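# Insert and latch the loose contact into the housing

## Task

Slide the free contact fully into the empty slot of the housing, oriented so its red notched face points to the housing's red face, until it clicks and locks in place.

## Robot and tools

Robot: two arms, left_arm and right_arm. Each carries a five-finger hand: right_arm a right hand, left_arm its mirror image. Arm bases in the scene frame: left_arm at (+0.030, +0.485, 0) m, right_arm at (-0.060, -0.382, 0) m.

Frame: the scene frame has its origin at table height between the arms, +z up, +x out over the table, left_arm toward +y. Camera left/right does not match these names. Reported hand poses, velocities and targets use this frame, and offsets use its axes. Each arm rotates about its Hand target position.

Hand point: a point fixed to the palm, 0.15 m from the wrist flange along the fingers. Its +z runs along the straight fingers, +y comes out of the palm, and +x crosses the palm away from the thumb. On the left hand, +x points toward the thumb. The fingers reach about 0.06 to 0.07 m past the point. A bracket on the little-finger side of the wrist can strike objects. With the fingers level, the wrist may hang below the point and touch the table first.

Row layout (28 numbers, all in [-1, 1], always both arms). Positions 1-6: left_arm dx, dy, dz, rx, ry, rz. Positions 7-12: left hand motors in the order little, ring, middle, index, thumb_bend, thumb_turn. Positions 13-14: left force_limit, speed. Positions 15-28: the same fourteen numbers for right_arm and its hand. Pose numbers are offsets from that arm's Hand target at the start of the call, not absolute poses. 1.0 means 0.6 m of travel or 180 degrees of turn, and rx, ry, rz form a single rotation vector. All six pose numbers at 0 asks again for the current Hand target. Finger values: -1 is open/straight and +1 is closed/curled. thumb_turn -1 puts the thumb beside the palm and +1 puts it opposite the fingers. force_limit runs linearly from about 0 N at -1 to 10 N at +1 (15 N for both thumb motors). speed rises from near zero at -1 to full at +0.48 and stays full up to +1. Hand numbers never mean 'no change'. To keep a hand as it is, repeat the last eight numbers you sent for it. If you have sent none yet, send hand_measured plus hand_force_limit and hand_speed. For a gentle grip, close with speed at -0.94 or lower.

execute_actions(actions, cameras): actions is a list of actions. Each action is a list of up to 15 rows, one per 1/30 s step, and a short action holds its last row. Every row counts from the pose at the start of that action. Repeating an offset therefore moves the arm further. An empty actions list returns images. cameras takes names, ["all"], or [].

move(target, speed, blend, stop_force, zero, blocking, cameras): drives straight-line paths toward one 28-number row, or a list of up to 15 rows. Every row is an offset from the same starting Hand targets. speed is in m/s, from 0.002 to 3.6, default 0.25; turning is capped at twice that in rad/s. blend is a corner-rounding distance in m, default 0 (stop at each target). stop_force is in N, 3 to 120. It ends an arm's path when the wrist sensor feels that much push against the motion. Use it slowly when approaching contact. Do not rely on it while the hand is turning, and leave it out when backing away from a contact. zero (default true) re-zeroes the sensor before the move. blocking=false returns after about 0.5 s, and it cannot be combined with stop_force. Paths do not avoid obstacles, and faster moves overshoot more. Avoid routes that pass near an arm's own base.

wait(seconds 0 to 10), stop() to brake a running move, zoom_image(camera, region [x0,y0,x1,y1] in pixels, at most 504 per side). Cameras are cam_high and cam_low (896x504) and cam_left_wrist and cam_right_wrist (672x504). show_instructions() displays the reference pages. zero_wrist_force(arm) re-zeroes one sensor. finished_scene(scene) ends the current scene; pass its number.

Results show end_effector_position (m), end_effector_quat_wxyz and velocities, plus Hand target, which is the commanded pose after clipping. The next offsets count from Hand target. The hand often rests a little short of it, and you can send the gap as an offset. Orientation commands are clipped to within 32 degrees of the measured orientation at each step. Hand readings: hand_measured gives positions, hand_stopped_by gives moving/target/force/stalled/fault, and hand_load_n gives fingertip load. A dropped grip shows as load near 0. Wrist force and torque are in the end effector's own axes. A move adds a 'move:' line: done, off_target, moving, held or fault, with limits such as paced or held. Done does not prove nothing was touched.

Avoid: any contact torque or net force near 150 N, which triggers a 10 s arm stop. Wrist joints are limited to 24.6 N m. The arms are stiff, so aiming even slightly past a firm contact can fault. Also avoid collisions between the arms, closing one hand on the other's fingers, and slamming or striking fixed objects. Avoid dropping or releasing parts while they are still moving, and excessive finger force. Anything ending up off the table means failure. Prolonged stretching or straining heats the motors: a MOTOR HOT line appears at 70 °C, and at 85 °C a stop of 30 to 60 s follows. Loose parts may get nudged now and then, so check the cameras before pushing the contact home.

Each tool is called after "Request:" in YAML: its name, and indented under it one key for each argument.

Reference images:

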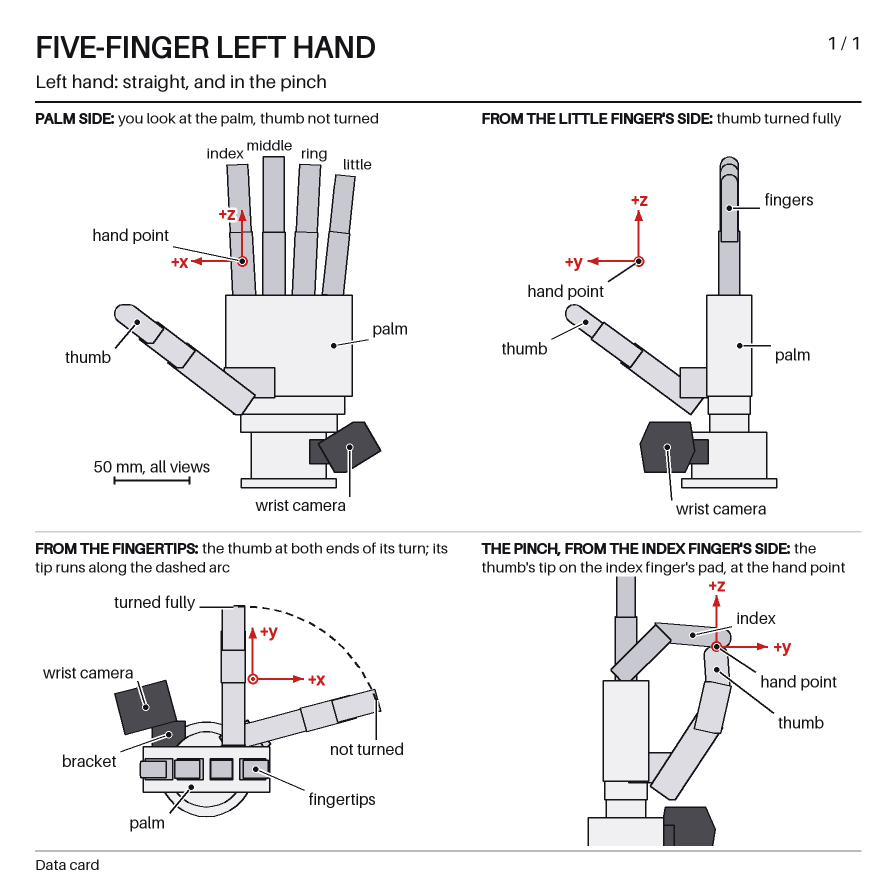

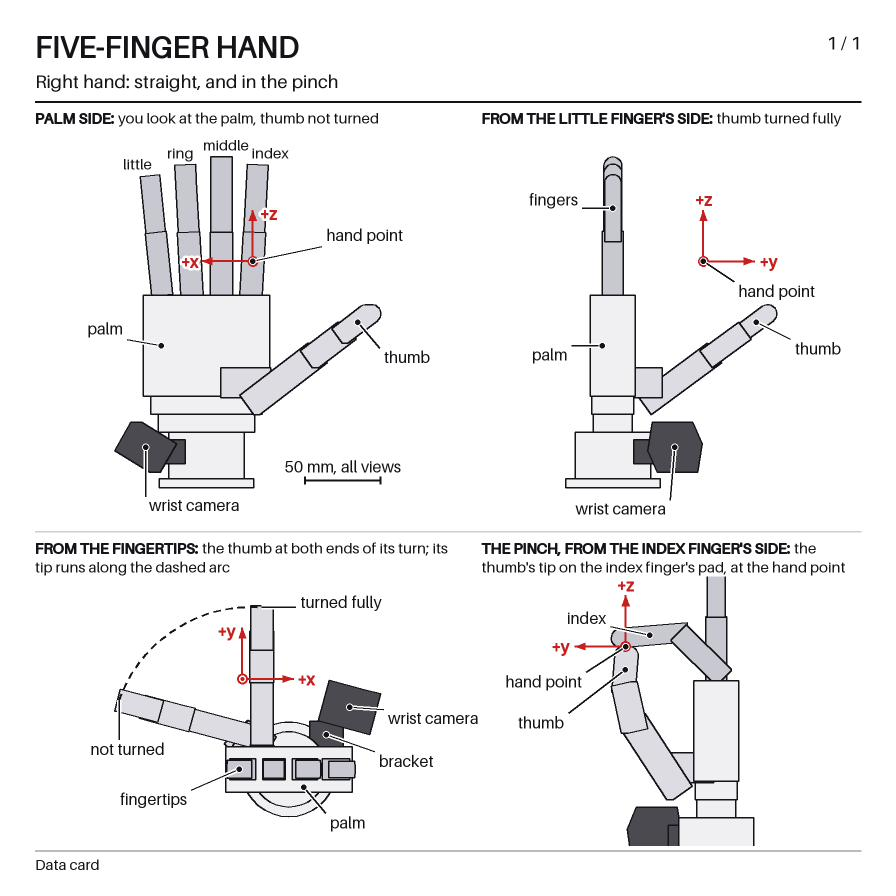

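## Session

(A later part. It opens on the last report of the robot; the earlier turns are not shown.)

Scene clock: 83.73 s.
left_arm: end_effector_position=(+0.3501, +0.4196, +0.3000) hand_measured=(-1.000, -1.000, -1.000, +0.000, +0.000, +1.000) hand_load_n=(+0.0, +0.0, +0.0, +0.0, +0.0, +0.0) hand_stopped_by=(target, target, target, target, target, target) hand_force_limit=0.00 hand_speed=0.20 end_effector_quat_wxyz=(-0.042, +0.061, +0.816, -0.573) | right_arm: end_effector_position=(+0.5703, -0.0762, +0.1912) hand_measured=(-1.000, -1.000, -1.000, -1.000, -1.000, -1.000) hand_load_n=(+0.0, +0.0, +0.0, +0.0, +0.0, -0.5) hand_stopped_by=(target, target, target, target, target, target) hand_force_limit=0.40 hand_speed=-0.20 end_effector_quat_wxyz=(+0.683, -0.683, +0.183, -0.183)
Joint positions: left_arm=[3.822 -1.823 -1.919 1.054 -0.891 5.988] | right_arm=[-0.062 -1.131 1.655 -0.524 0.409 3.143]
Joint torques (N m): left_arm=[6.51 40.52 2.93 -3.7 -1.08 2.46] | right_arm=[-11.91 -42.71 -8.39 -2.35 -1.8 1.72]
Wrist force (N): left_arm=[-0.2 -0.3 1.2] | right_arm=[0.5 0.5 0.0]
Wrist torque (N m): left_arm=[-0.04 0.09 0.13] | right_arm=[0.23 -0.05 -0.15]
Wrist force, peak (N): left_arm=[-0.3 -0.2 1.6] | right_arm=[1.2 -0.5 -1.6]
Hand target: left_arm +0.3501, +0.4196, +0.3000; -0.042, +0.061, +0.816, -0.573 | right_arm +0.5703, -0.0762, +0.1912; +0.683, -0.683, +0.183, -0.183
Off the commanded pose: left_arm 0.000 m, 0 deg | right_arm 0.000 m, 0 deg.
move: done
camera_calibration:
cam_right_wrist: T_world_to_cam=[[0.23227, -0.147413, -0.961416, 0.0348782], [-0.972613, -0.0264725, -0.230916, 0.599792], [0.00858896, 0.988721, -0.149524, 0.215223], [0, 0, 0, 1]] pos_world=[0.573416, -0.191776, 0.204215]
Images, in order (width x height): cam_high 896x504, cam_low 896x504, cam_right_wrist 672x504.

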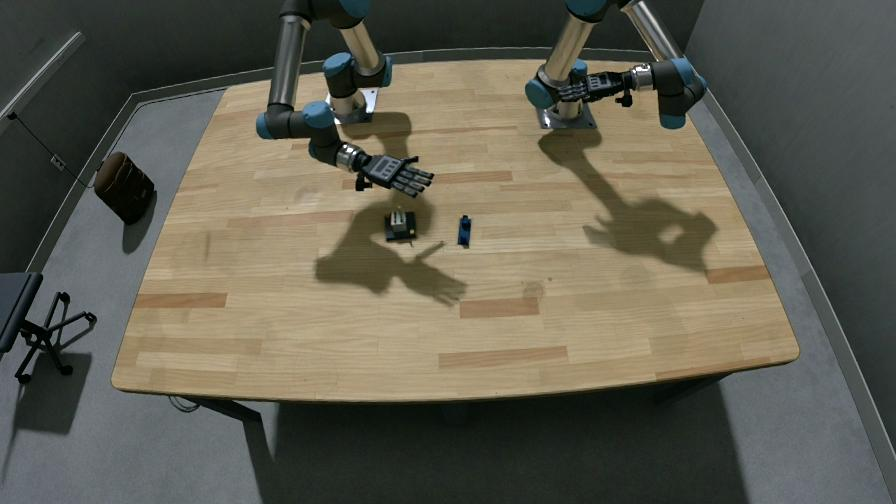

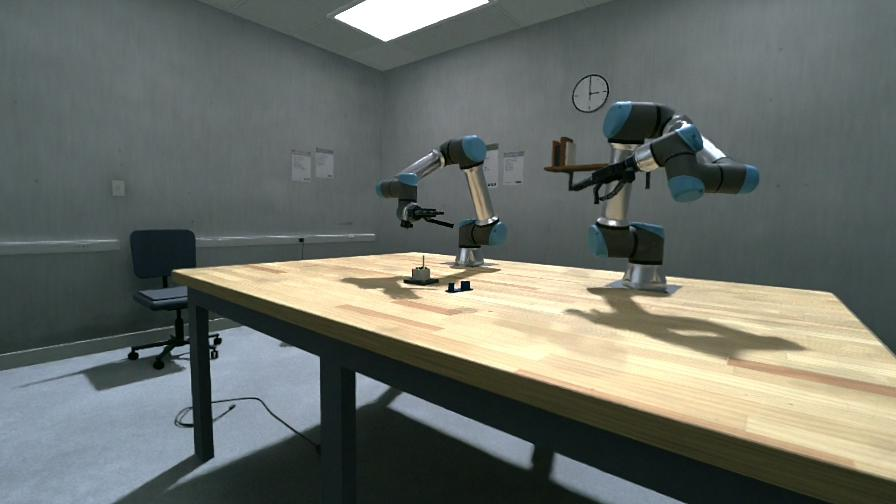

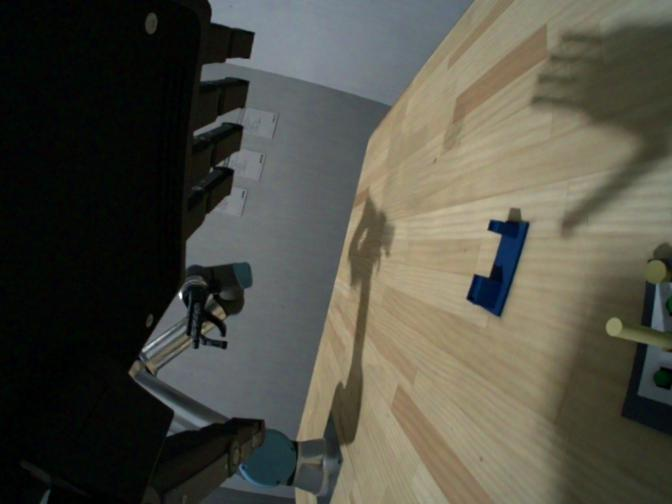

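Request:
move:
  target: [0,0,0,0,0,0,-1,-1,-1,0,0,1,0,0.2,0,0,-0.203,0,0,0,-1,-1,-1,-1,-1,-1,0.4,-0.2]
  speed: 0.2
  cameras: ["cam_high","cam_low"]

Request:
zoom_image:
  camera: "cam_low"
  region: [380, 210, 470, 290]

Request:
zoom_image:
  camera: "cam_high"
  region: [350, 160, 450, 250]

Scene clock: 86.30 s.
left_arm: end_effector_position=(+0.3501, +0.4196, +0.3000) hand_measured=(-1.000, -1.000, -1.000, +0.000, +0.000, +1.000) hand_load_n=(+0.0, +0.0, +0.0, +0.0, +0.0, +0.0) hand_stopped_by=(target, target, target, target, target, target) hand_force_limit=0.00 hand_speed=0.20 end_effector_quat_wxyz=(-0.042, +0.061, +0.816, -0.573) | right_arm: end_effector_position=(+0.5703, -0.0763, +0.0695) hand_measured=(-1.000, -1.000, -1.000, -1.000, -1.000, -1.000) hand_load_n=(+0.0, +0.0, +0.0, -0.5, +0.0, +0.0) hand_stopped_by=(target, target, target, target, target, target) hand_force_limit=0.40 hand_speed=-0.20 end_effector_quat_wxyz=(+0.683, -0.683, +0.183, -0.183)
Joint positions: left_arm=[3.822 -1.823 -1.919 1.054 -0.891 5.988] | right_arm=[-0.062 -0.954 1.749 -0.796 0.409 3.144]
Joint torques (N m): left_arm=[6.71 41.29 3.86 -3.65 -1.14 2.21] | right_arm=[9.82 -30.67 -4.22 -2.11 1.95 1.63]
Wrist force (N): left_arm=[-0.5 -0.3 1.1] | right_arm=[0.4 0.4 -0.1]
Wrist torque (N m): left_arm=[-0.02 0.13 0.12] | right_arm=[0.22 -0.02 -0.17]
Wrist force, peak (N): left_arm=[-0.5 -0.3 1.6] | right_arm=[0.5 2.0 0.2]
Hand target: left_arm +0.3501, +0.4196, +0.3000; -0.042, +0.061, +0.816, -0.573 | right_arm +0.5703, -0.0762, +0.0694; +0.683, -0.683, +0.183, -0.183
Off the commanded pose: left_arm 0.000 m, 0 deg | right_arm 0.000 m, 0 deg.
move: done
Images, in order (width x height): cam_high 896x504, cam_low 896x504.

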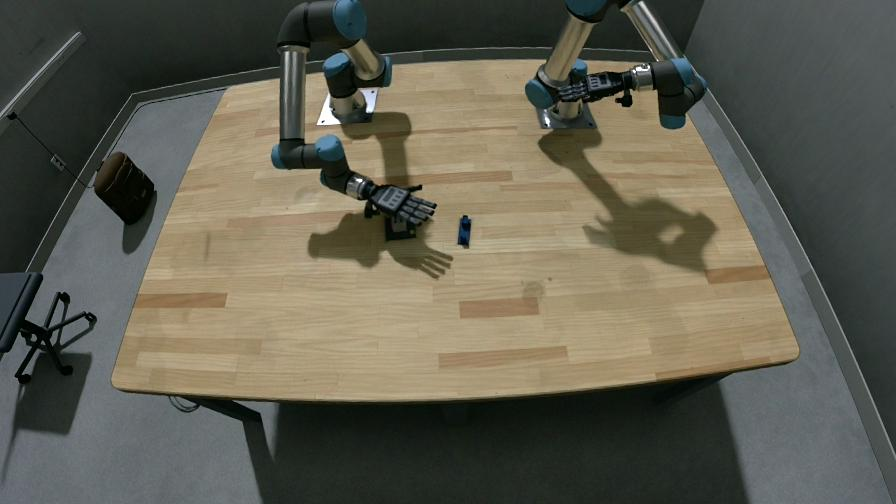

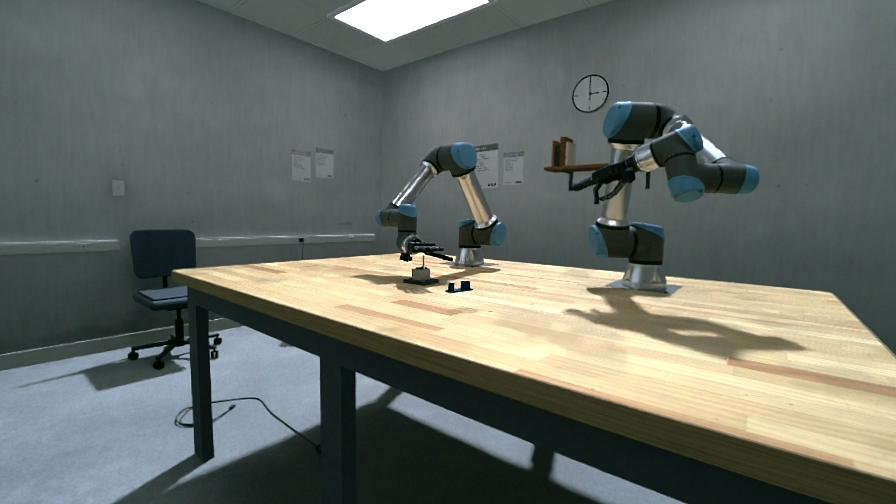

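Scaled by 5.600 from the camera's 896x504 image, which has a finer 1280x720 frame.

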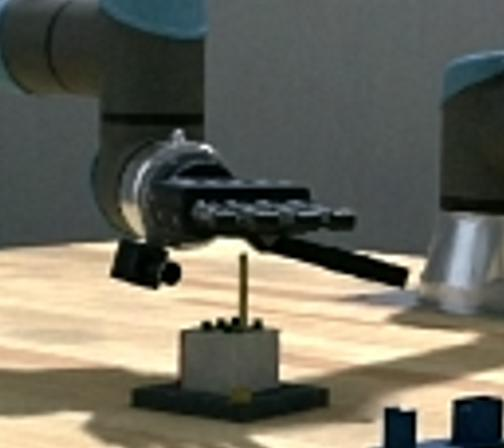

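Scaled by 5.040 from the camera's 896x504 image, which has a finer 1280x720 frame.

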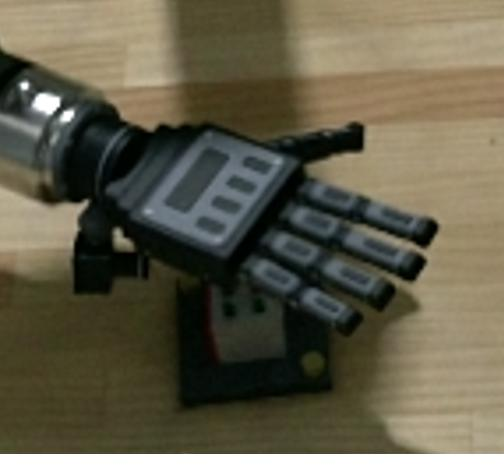

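Request:
move:
  target: [0,0,0,0,0,0,-1,-1,-1,0,0,1,0,0.2,0,0,-0.0657,0,0,0,-1,-1,-1,-1,-1,-1,0.4,-0.2]
  speed: 0.025
  stop_force: 10
  cameras: ["cam_high","cam_low"]

Request:
zoom_image:
  camera: "cam_low"
  region: [380, 210, 470, 290]

Scene clock: 88.70 s.
left_arm: end_effector_position=(+0.3501, +0.4196, +0.3000) hand_measured=(-1.000, -1.000, -1.000, +0.000, +0.000, +1.000) hand_load_n=(+0.0, +0.0, -0.5, +0.0, +0.0, +0.0) hand_stopped_by=(target, target, target, target, target, target) hand_force_limit=0.00 hand_speed=0.20 end_effector_quat_wxyz=(-0.042, +0.061, +0.816, -0.573) | right_arm: end_effector_position=(+0.5703, -0.0762, +0.0552) hand_measured=(-1.000, -1.000, -1.000, -1.000, -1.000, -1.000) hand_load_n=(+0.0, +0.0, -0.5, +0.0, +0.0, +0.0) hand_stopped_by=(target, target, target, target, target, target) hand_force_limit=0.40 hand_speed=-0.20 end_effector_quat_wxyz=(+0.683, -0.683, +0.183, -0.183)
Joint positions: left_arm=[3.822 -1.823 -1.919 1.054 -0.891 5.988] | right_arm=[-0.062 -0.929 1.754 -0.826 0.409 3.143]
Joint torques (N m): left_arm=[5.63 41.39 3.25 -3.62 -1.15 2.47] | right_arm=[8.24 -46.24 -27.76 0.94 1.28 -0.89]
Wrist force (N): left_arm=[-0.3 -0.3 1.2] | right_arm=[-0.3 0.1 0.3]
Wrist torque (N m): left_arm=[-0.02 0.10 0.13] | right_arm=[0.14 0.07 -0.16]
Wrist force, peak (N): left_arm=[-0.1 -0.4 1.5] | right_arm=[-3.7 -25.0 -3.2]
Hand target: left_arm +0.3501, +0.4196, +0.3000; -0.042, +0.061, +0.816, -0.573 | right_arm +0.5703, -0.0762, +0.0552; +0.683, -0.683, +0.183, -0.183 (not the last commanded pose)
Off the commanded pose: left_arm 0.000 m, 0 deg | right_arm 0.025 m, 0 deg.
move: contact (right_arm)
Images, in order (width x height): cam_high 896x504, cam_low 896x504.

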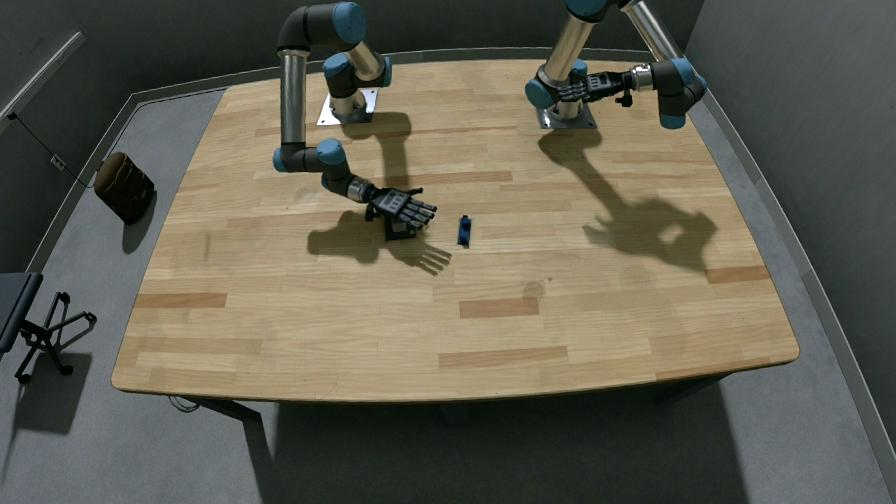

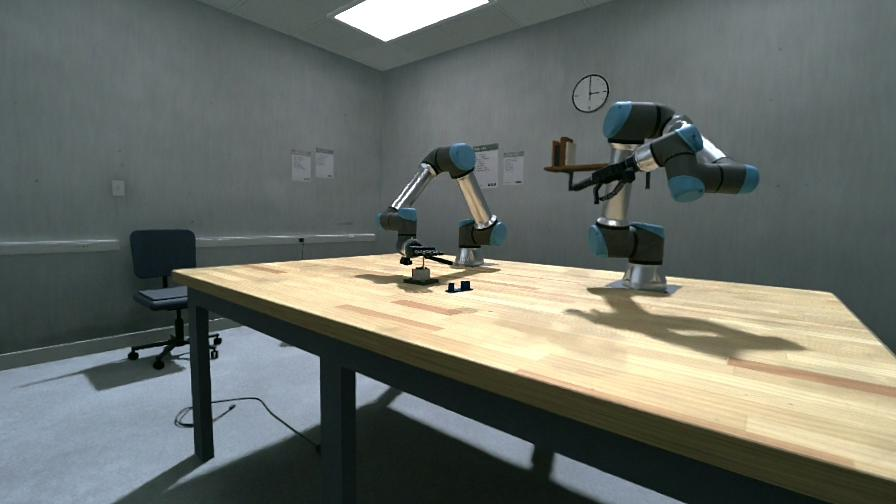

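Scaled by 5.600 from the camera's 896x504 image, which has a finer 1280x720 frame.

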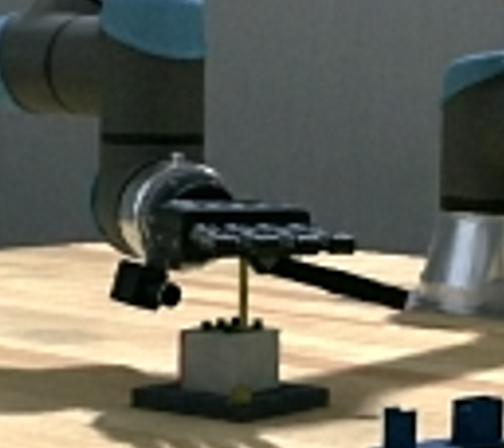

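Request:
move:
  target: [0,0,0,0,0,0,-1,-1,-1,0,0,1,0,0.2,0,0,-0.042,0,0,0,-1,-1,-1,-1,-1,-1,0.4,-0.2]
  speed: 0.015
  stop_force: 22
  cameras: ["cam_high","cam_low"]

Request:
zoom_image:
  camera: "cam_low"
  region: [380, 210, 470, 290]

Scene clock: 90.47 s.
left_arm: end_effector_position=(+0.3501, +0.4196, +0.3000) hand_measured=(-1.000, -1.000, -1.000, +0.000, +0.000, +1.000) hand_load_n=(+0.0, +0.0, +0.0, +0.0, +0.0, +0.0) hand_stopped_by=(target, target, target, target, target, target) hand_force_limit=0.00 hand_speed=0.20 end_effector_quat_wxyz=(-0.042, +0.061, +0.816, -0.573) | right_arm: end_effector_position=(+0.5704, -0.0763, +0.0544) hand_measured=(-1.000, -1.000, -1.000, -1.000, -1.000, -1.000) hand_load_n=(+0.0, +0.0, +0.0, +0.0, +0.0, +0.0) hand_stopped_by=(target, target, target, target, target, target) hand_force_limit=0.40 hand_speed=-0.20 end_effector_quat_wxyz=(+0.683, -0.683, +0.183, -0.183)
Joint positions: left_arm=[3.822 -1.823 -1.919 1.054 -0.891 5.988] | right_arm=[-0.062 -0.928 1.754 -0.828 0.409 3.143]
Joint torques (N m): left_arm=[5.52 41.75 3.7 -3.48 -1.04 2.43] | right_arm=[8.17 -38.21 -5.05 1.68 1.23 0.28]
Wrist force (N): left_arm=[-0.3 -0.2 1.4] | right_arm=[-3.2 -20.2 -3.0]
Wrist torque (N m): left_arm=[-0.03 0.11 0.12] | right_arm=[-1.11 0.28 -0.82]
Wrist force, peak (N): left_arm=[-0.6 -0.3 1.4] | right_arm=[-6.5 -34.8 -4.8]
Hand target: left_arm +0.3501, +0.4196, +0.3000; -0.042, +0.061, +0.816, -0.573 | right_arm +0.5704, -0.0763, +0.0544; +0.683, -0.683, +0.183, -0.183 (not the last commanded pose)
Off the commanded pose: left_arm 0.000 m, 0 deg | right_arm 0.024 m, 0 deg.
move: contact (right_arm)
Images, in order (width x height): cam_high 896x504, cam_low 896x504.

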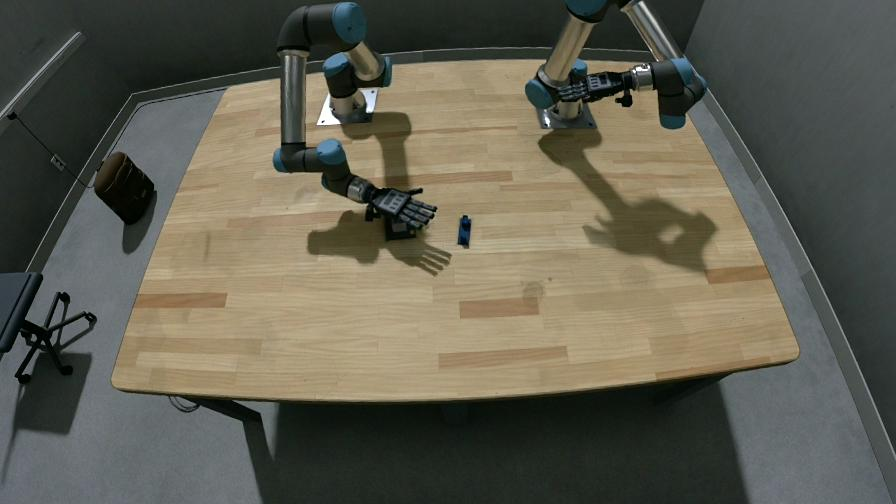

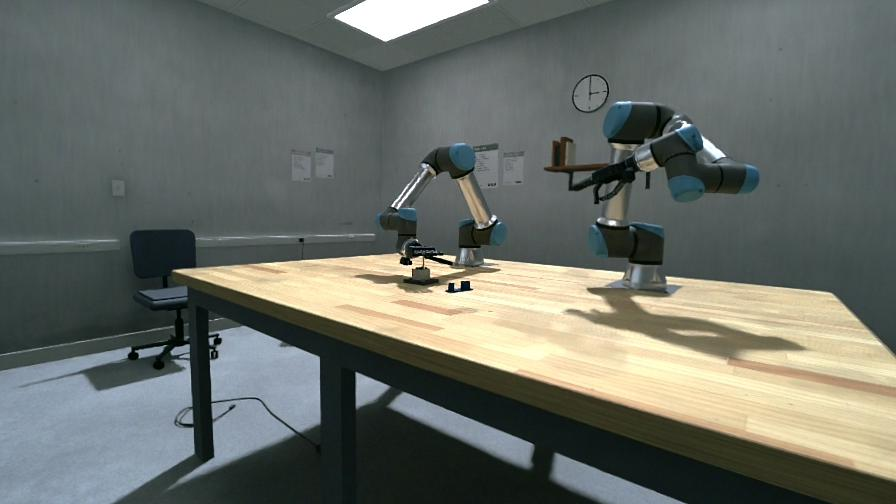

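Scaled by 5.600 from the camera's 896x504 image, which has a finer 1280x720 frame.

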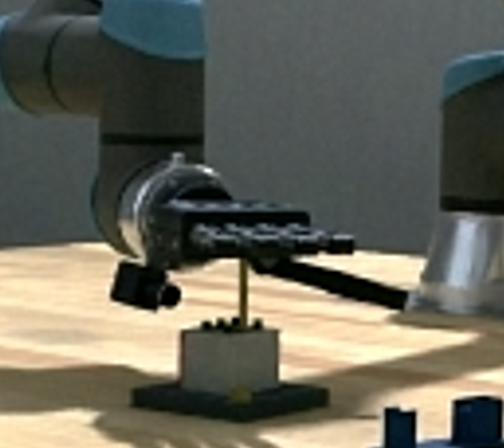

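Request:
move:
  target:
    - [0,0,0,0,0,0,-1,-1,-1,0,0,1,0,0.2,0,0,0.05,0,0,0,-1,-1,-1,-1,-1,-1,0.4,-0.2]
    - [0,0,0,0,0,0,-1,-1,-1,0,0,1,0,0.2,0,-0.0833,0.1667,0,0,0,-1,-1,-1,-1,-1,-1,0.4,-0.2]
  speed: [0.1,0.25]
  blend: [0.01,0]
  cameras: ["cam_high","cam_low","cam_right_wrist"]

Request:
zoom_image:
  camera: "cam_low"
  region: [400, 240, 445, 285]

Request:
zoom_image:
  camera: "cam_high"
  region: [380, 190, 420, 225]

Scene clock: 93.10 s.
left_arm: end_effector_position=(+0.3501, +0.4196, +0.3000) hand_measured=(-1.000, -1.000, -1.000, +0.000, +0.000, +1.000) hand_load_n=(+0.0, +0.0, -0.5, +0.0, +0.0, +0.0) hand_stopped_by=(target, target, target, target, target, target) hand_force_limit=0.00 hand_speed=0.20 end_effector_quat_wxyz=(-0.042, +0.061, +0.816, -0.573) | right_arm: end_effector_position=(+0.5704, -0.1262, +0.1544) hand_measured=(-1.000, -1.000, -1.000, -1.000, -1.000, -1.000) hand_load_n=(+0.0, +0.0, -0.5, +0.0, +0.0, -0.5) hand_stopped_by=(target, target, target, target, target, target) hand_force_limit=0.40 hand_speed=-0.20 end_effector_quat_wxyz=(+0.683, -0.683, +0.183, -0.183)
Joint positions: left_arm=[3.822 -1.823 -1.919 1.054 -0.891 5.988] | right_arm=[-0.157 -1.094 1.708 -0.616 0.314 3.144]
Joint torques (N m): left_arm=[5.89 41.87 3.57 -3.59 -1 2.36] | right_arm=[-11.77 -42.73 -29.95 1.23 -1.82 -1.7]
Wrist force (N): left_arm=[-0.5 -0.2 1.1] | right_arm=[-0.4 0.3 0.4]
Wrist torque (N m): left_arm=[-0.01 0.13 0.10] | right_arm=[0.17 0.08 -0.02]
Wrist force, peak (N): left_arm=[-0.3 -0.1 1.5] | right_arm=[-3.1 -20.8 -2.8]
Hand target: left_arm +0.3501, +0.4196, +0.3000; -0.042, +0.061, +0.816, -0.573 | right_arm +0.5704, -0.1262, +0.1544; +0.683, -0.683, +0.183, -0.183
Off the commanded pose: left_arm 0.000 m, 0 deg | right_arm 0.000 m, 0 deg.
move: done
camera_calibration:
cam_right_wrist: T_world_to_cam=[[0.232761, -0.147329, -0.96131, -0.00817392], [-0.972495, -0.0264245, -0.231419, 0.590097], [0.00869258, 0.988735, -0.149427, 0.259083], [0, 0, 0, 1]] pos_world=[0.573517, -0.241776, 0.167416]
Images, in order (width x height): cam_high 896x504, cam_low 896x504, cam_right_wrist 672x504.

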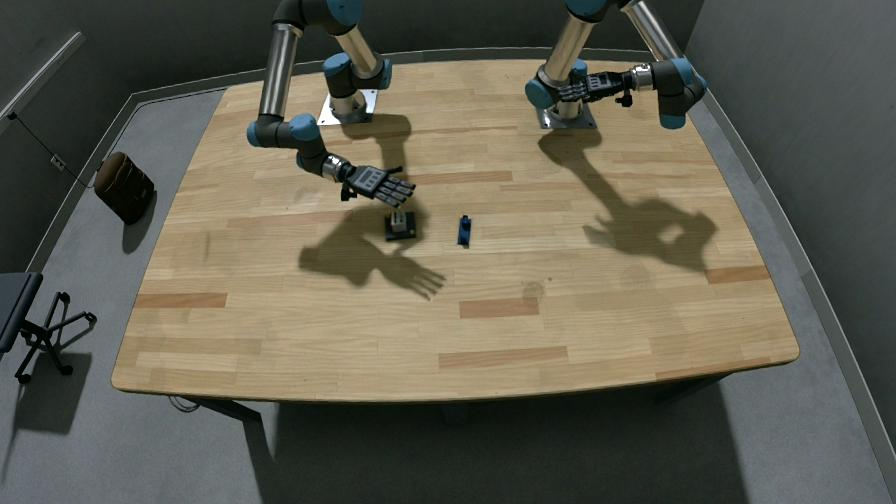

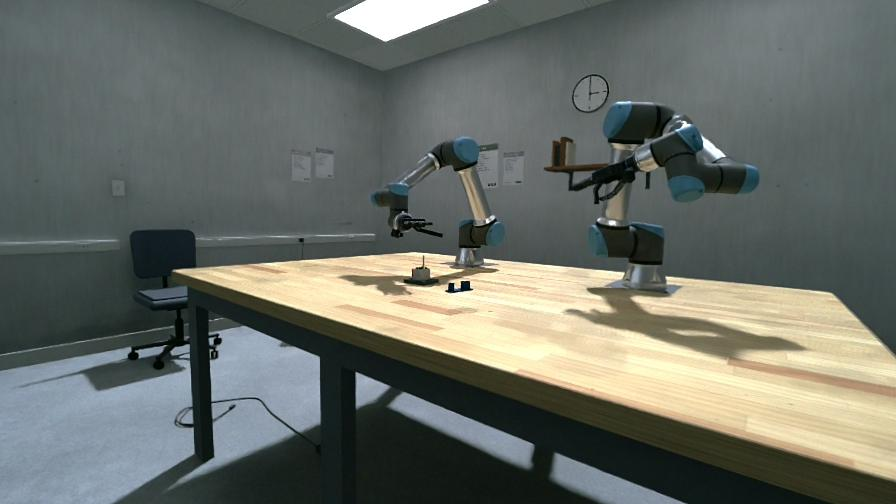

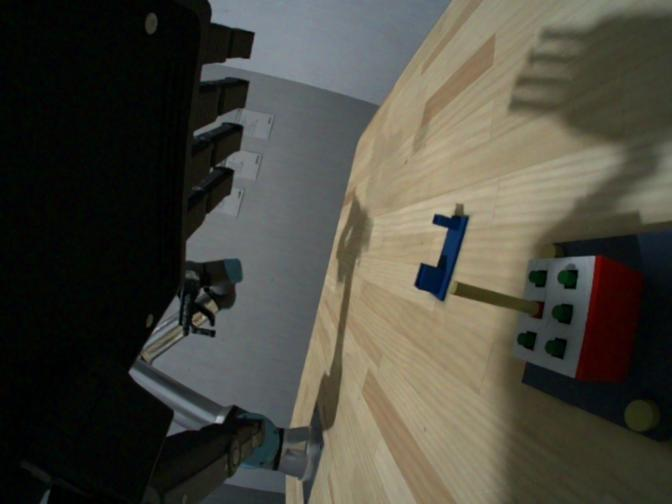

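Scaled by 11.200 from the camera's 896x504 image, which has a finer 1280x720 frame.

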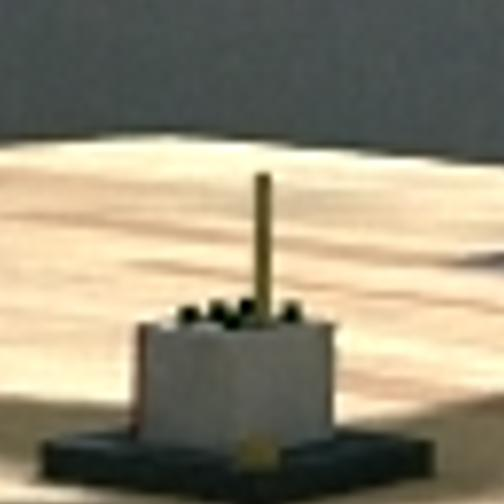

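Scaled by 12.600 from the camera's 896x504 image, which has a finer 1280x720 frame.

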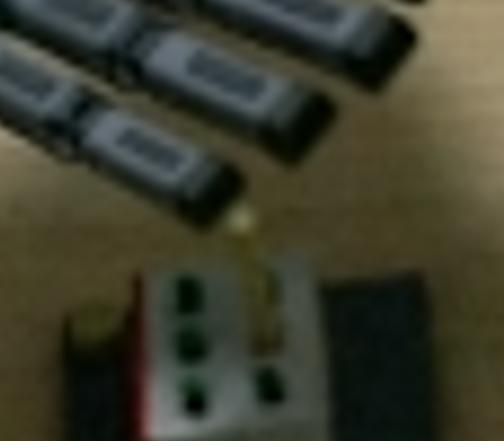

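Request:
zoom_image:
  camera: "cam_right_wrist"
  region: [430, 230, 670, 410]

Request:
zoom_image:
  camera: "cam_right_wrist"
  region: [500, 280, 580, 340]

Scaled by 2.100 from the camera's 672x504 image, which has a finer 960x720 frame.

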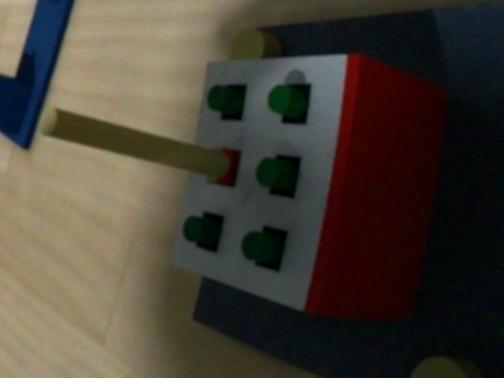

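Scaled by 6.300 from the camera's 672x504 image, which has a finer 960x720 frame.

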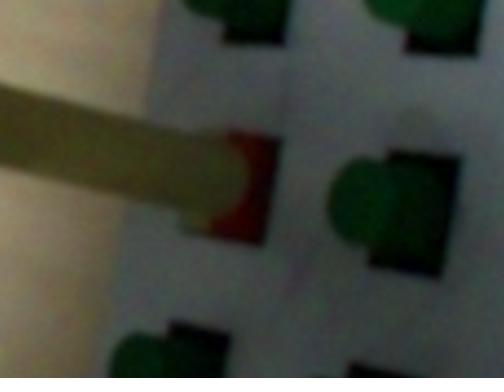

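Request:
move:
  target:
    - [0,0,0,0,0,0,-1,-1,-1,0,0,1,0,0.2,0,0.0833,-0.06,0,0,0,-1,-1,-1,-1,-1,-1,0.4,-0.2]
    - [0,0,0,0,0,0,-1,-1,-1,0,0,1,0,0.2,0,0.0833,-0.1573,0,0,0,-1,-1,-1,-1,-1,-1,0.4,-0.2]
  speed: [0.25,0.15]
  blend: [0.01,0]

Request:
move:
  target: [0,0,0,0,0,0,-1,-1,-1,0,0,1,0,0.2,0,0,-0.05,0,0,0,-1,-1,-1,-1,-1,-1,0.4,-0.2]
  speed: 0.012
  stop_force: 30
  cameras: ["cam_high","cam_low"]

Request:
zoom_image:
  camera: "cam_low"
  region: [380, 210, 470, 290]

Scene clock: 97.60 s.
left_arm: end_effector_position=(+0.3501, +0.4196, +0.3000) hand_measured=(-1.000, -1.000, -1.000, +0.000, +0.000, +1.000) hand_load_n=(+0.0, -0.5, +0.0, +0.0, +0.0, +0.0) hand_stopped_by=(target, target, target, target, target, target) hand_force_limit=0.00 hand_speed=0.20 end_effector_quat_wxyz=(-0.042, +0.061, +0.816, -0.573) | right_arm: end_effector_position=(+0.5704, -0.0763, +0.0601) hand_measured=(-1.000, -1.000, -1.000, -1.000, -1.000, -1.000) hand_load_n=(+0.0, +0.0, +0.0, +0.0, +0.0, +0.0) hand_stopped_by=(target, target, target, target, target, target) hand_force_limit=0.40 hand_speed=-0.20 end_effector_quat_wxyz=(+0.683, -0.683, +0.183, -0.183)
Joint positions: left_arm=[3.822 -1.823 -1.919 1.054 -0.891 5.988] | right_arm=[-0.062 -0.938 1.753 -0.816 0.409 3.143]
Joint torques (N m): left_arm=[5.94 41.85 4.21 -3.58 -1.05 2.19] | right_arm=[9.75 -29.97 -4.78 -2.54 1.9 1.73]
Wrist force (N): left_arm=[-0.1 -0.1 1.3] | right_arm=[-0.4 -0.3 0.3]
Wrist torque (N m): left_arm=[-0.01 0.07 0.14] | right_arm=[0.10 0.09 -0.23]
Wrist force, peak (N): left_arm=[-0.4 -0.2 1.5] | right_arm=[-1.4 -0.1 1.4]
Hand target: left_arm +0.3501, +0.4196, +0.3000; -0.042, +0.061, +0.816, -0.573 | right_arm +0.5704, -0.0763, +0.0600; +0.683, -0.683, +0.183, -0.183
Off the commanded pose: left_arm 0.000 m, 0 deg | right_arm 0.000 m, 0 deg.
move: done

Scene clock: 99.60 s.
left_arm: end_effector_position=(+0.3501, +0.4196, +0.3000) hand_measured=(-1.000, -1.000, -1.000, +0.000, +0.000, +1.000) hand_load_n=(+0.0, +0.0, +0.0, +0.0, -0.5, +0.0) hand_stopped_by=(target, target, target, target, target, target) hand_force_limit=0.00 hand_speed=0.20 end_effector_quat_wxyz=(-0.042, +0.061, +0.816, -0.573) | right_arm: end_effector_position=(+0.5705, -0.0763, +0.0540) hand_measured=(-1.000, -1.000, -1.000, -1.000, -1.000, -1.000) hand_load_n=(+0.0, +0.0, +0.0, +0.0, +0.0, -0.5) hand_stopped_by=(target, target, target, target, target, target) hand_force_limit=0.40 hand_speed=-0.20 end_effector_quat_wxyz=(+0.683, -0.683, +0.183, -0.183)
Joint positions: left_arm=[3.822 -1.823 -1.919 1.054 -0.891 5.988] | right_arm=[-0.062 -0.927 1.755 -0.829 0.409 3.143]
Joint torques (N m): left_arm=[5.36 40.97 3.12 -3.55 -1.05 2.3] | right_arm=[6.07 -36.74 -22.01 2.08 1.93 -0.48]
Wrist force (N): left_arm=[-0.6 -0.1 1.2] | right_arm=[-2.4 -22.0 -2.7]
Wrist torque (N m): left_arm=[-0.01 0.15 0.10] | right_arm=[-1.22 0.28 -0.91]
Wrist force, peak (N): left_arm=[-0.4 -0.1 1.6] | right_arm=[-6.5 -36.5 -5.1]
Hand target: left_arm +0.3501, +0.4196, +0.3000; -0.042, +0.061, +0.816, -0.573 | right_arm +0.5705, -0.0763, +0.0540; +0.683, -0.683, +0.183, -0.183 (not the last commanded pose)
Off the commanded pose: left_arm 0.000 m, 0 deg | right_arm 0.024 m, 0 deg.
move: contact (right_arm)
Images, in order (width x height): cam_high 896x504, cam_low 896x504.

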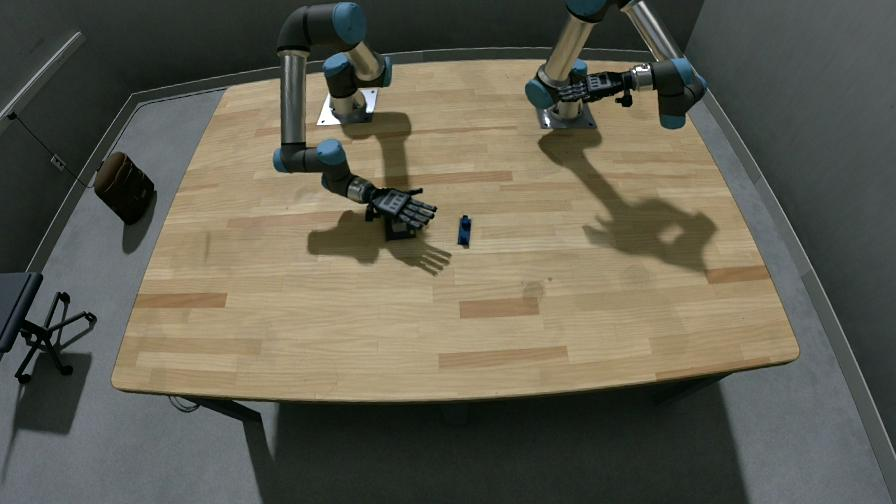

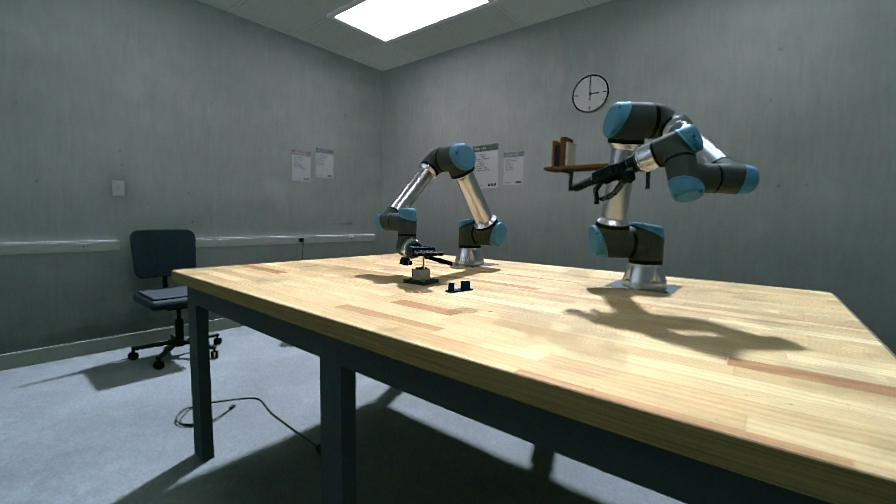

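Scaled by 5.600 from the camera's 896x504 image, which has a finer 1280x720 frame.

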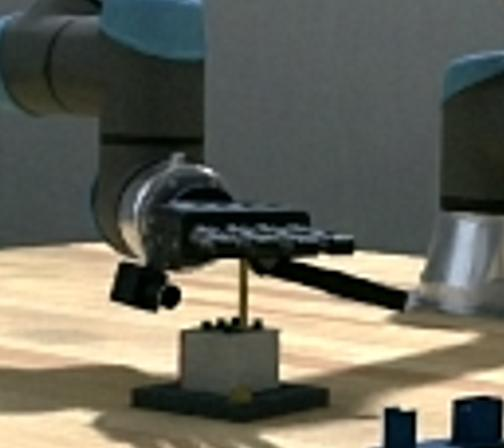

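Request:
move:
  target: [0,0,0,0,0,0,-1,-1,-1,0,0,1,0,0.2,0,0,0.08,0,0,0,-1,-1,-1,-1,-1,-1,0.4,-0.2]
  speed: 0.15
  cameras: ["cam_right_wrist"]

Request:
zoom_image:
  camera: "cam_right_wrist"
  region: [472, 200, 672, 400]

Scene clock: 101.63 s.
left_arm: end_effector_position=(+0.3501, +0.4196, +0.3000) hand_measured=(-1.000, -1.000, -1.000, +0.000, +0.000, +1.000) hand_load_n=(+0.0, +0.0, +0.0, +0.0, +0.0, +0.0) hand_stopped_by=(target, target, target, target, target, target) hand_force_limit=0.00 hand_speed=0.20 end_effector_quat_wxyz=(-0.042, +0.061, +0.816, -0.573) | right_arm: end_effector_position=(+0.5705, -0.0762, +0.1019) hand_measured=(-1.000, -1.000, -1.000, -1.000, -1.000, -1.000) hand_load_n=(+0.0, +0.0, +0.0, +0.0, +0.0, +0.0) hand_stopped_by=(target, target, target, target, target, target) hand_force_limit=0.40 hand_speed=-0.20 end_effector_quat_wxyz=(+0.683, -0.683, +0.183, -0.183)
Joint positions: left_arm=[3.822 -1.823 -1.919 1.054 -0.891 5.988] | right_arm=[-0.062 -1.007 1.733 -0.727 0.409 3.143]
Joint torques (N m): left_arm=[5.55 41.26 3.44 -3.6 -1.13 2.01] | right_arm=[-10.86 -44.53 -28.09 0.84 -1.67 -1.67]
Wrist force (N): left_arm=[-0.5 -0.3 1.2] | right_arm=[-0.9 1.8 -0.1]
Wrist torque (N m): left_arm=[-0.03 0.13 0.11] | right_arm=[0.43 0.17 -0.01]
Wrist force, peak (N): left_arm=[-0.6 -0.3 1.5] | right_arm=[-2.0 -22.3 -2.7]
Hand target: left_arm +0.3501, +0.4196, +0.3000; -0.042, +0.061, +0.816, -0.573 | right_arm +0.5705, -0.0763, +0.1020; +0.683, -0.683, +0.183, -0.183
Off the commanded pose: left_arm 0.000 m, 0 deg | right_arm 0.000 m, 0 deg.
move: done
camera_calibration:
cam_right_wrist: T_world_to_cam=[[0.233078, -0.147393, -0.961223, -0.0514799], [-0.97242, -0.0265897, -0.231715, 0.579228], [0.00859469, 0.98872, -0.149526, 0.201866], [0, 0, 0, 1]] pos_world=[0.573517, -0.191776, 0.114917]
Images, in order (width x height): cam_right_wrist 672x504.

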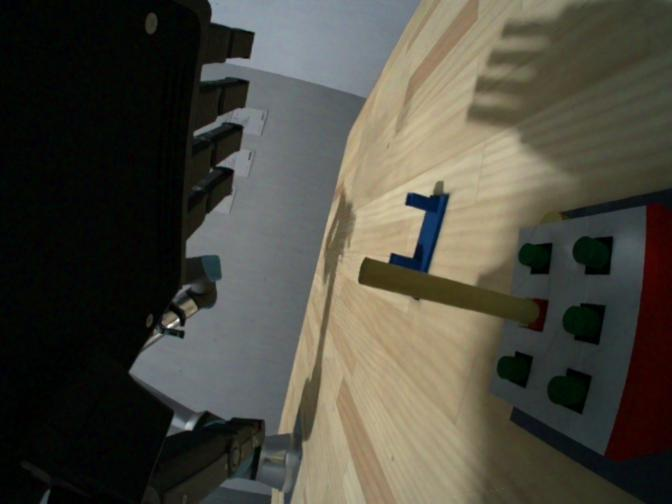

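Scaled by 2.520 from the camera's 672x504 image, which has a finer 960x720 frame.

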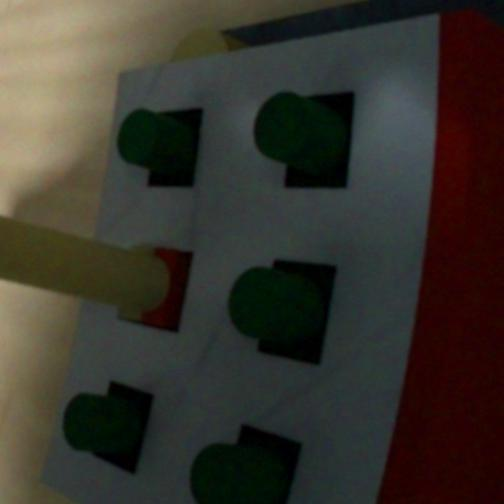

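Request:
zoom_image:
  camera: "cam_right_wrist"
  region: [505, 285, 565, 345]

Request:
zoom_image:
  camera: "cam_right_wrist"
  region: [555, 290, 615, 350]

Scaled by 8.400 from the camera's 672x504 image, which has a finer 960x720 frame.

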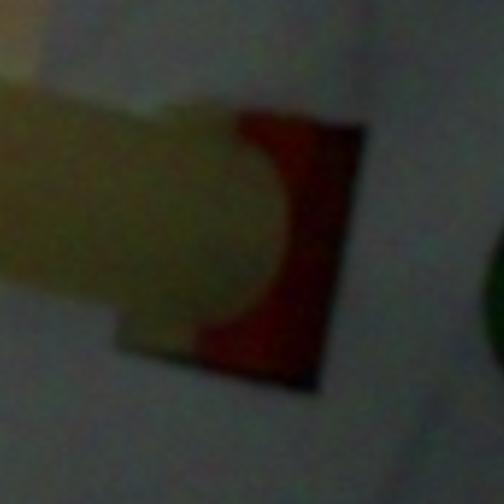

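Scaled by 8.400 from the camera's 672x504 image, which has a finer 960x720 frame.

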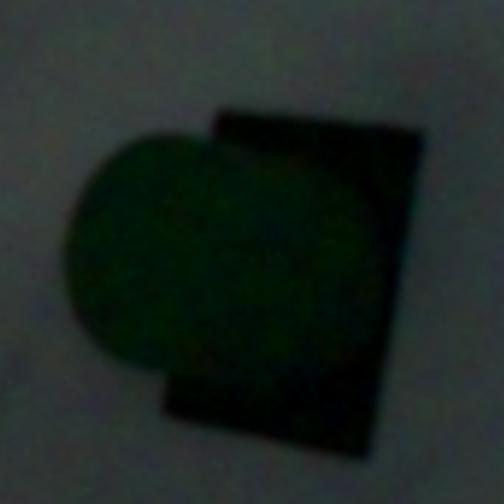

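Request:
move:
  target: [0,0,0,0,0,0,-1,-1,-1,0,0,1,0,0.2,0,0.0415,-0.0408,0,0,0,-1,-1,-1,-1,-1,-1,0.4,-0.2]
  speed: 0.1
  stop_force: 5
  cameras: ["cam_right_wrist"]

Request:
zoom_image:
  camera: "cam_right_wrist"
  region: [472, 220, 672, 400]

Scene clock: 105.57 s.
left_arm: end_effector_position=(+0.3501, +0.4196, +0.3000) hand_measured=(-1.000, -1.000, -1.000, +0.000, +0.000, +1.000) hand_load_n=(+0.0, -0.5, +0.0, +0.0, +0.0, +0.0) hand_stopped_by=(target, target, target, target, target, target) hand_force_limit=0.00 hand_speed=0.20 end_effector_quat_wxyz=(-0.042, +0.061, +0.816, -0.573) | right_arm: end_effector_position=(+0.5705, -0.0514, +0.0775) hand_measured=(-1.000, -1.000, -1.000, -1.000, -1.000, -1.000) hand_load_n=(+0.0, +0.0, +0.0, +0.0, +0.5, -0.5) hand_stopped_by=(target, target, target, target, target, target) hand_force_limit=0.40 hand_speed=-0.20 end_effector_quat_wxyz=(+0.683, -0.683, +0.183, -0.183)
Joint positions: left_arm=[3.822 -1.823 -1.919 1.054 -0.891 5.988] | right_arm=[-0.015 -0.961 1.732 -0.773 0.457 3.143]
Joint torques (N m): left_arm=[6.35 41.07 3.66 -3.44 -1.11 2.23] | right_arm=[9.16 -30.51 -27.88 -2.59 1.98 1.73]
Wrist force (N): left_arm=[-0.4 0.0 1.2] | right_arm=[-1.3 1.5 0.2]
Wrist torque (N m): left_arm=[0.00 0.11 0.11] | right_arm=[0.39 0.22 -0.20]
Wrist force, peak (N): left_arm=[-0.4 -0.4 1.5] | right_arm=[-1.1 2.0 0.3]
Hand target: left_arm +0.3501, +0.4196, +0.3000; -0.042, +0.061, +0.816, -0.573 | right_arm +0.5705, -0.0514, +0.0775; +0.683, -0.683, +0.183, -0.183
Off the commanded pose: left_arm 0.000 m, 0 deg | right_arm 0.000 m, 0 deg.
move: done
camera_calibration:
cam_right_wrist: T_world_to_cam=[[0.233077, -0.147416, -0.96122, -0.0712821], [-0.972419, -0.0264934, -0.231729, 0.57425], [0.00869468, 0.98872, -0.149525, 0.17364], [0, 0, 0, 1]] pos_world=[0.573517, -0.166976, 0.0905166]
Images, in order (width x height): cam_right_wrist 672x504.

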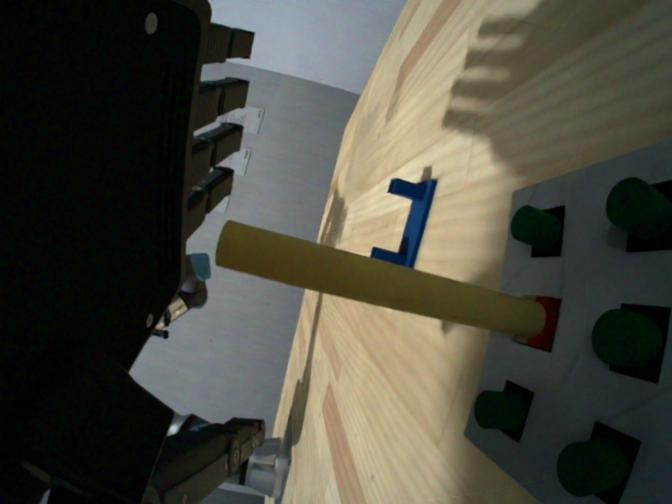

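Scaled by 2.520 from the camera's 672x504 image, which has a finer 960x720 frame.

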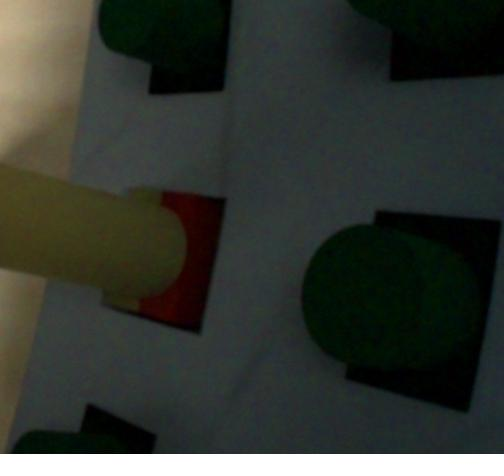

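Request:
zoom_image:
  camera: "cam_right_wrist"
  region: [505, 285, 570, 360]

Scaled by 6.720 from the camera's 672x504 image, which has a finer 960x720 frame.

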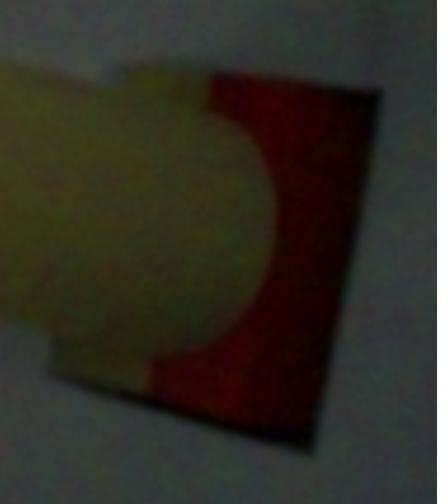

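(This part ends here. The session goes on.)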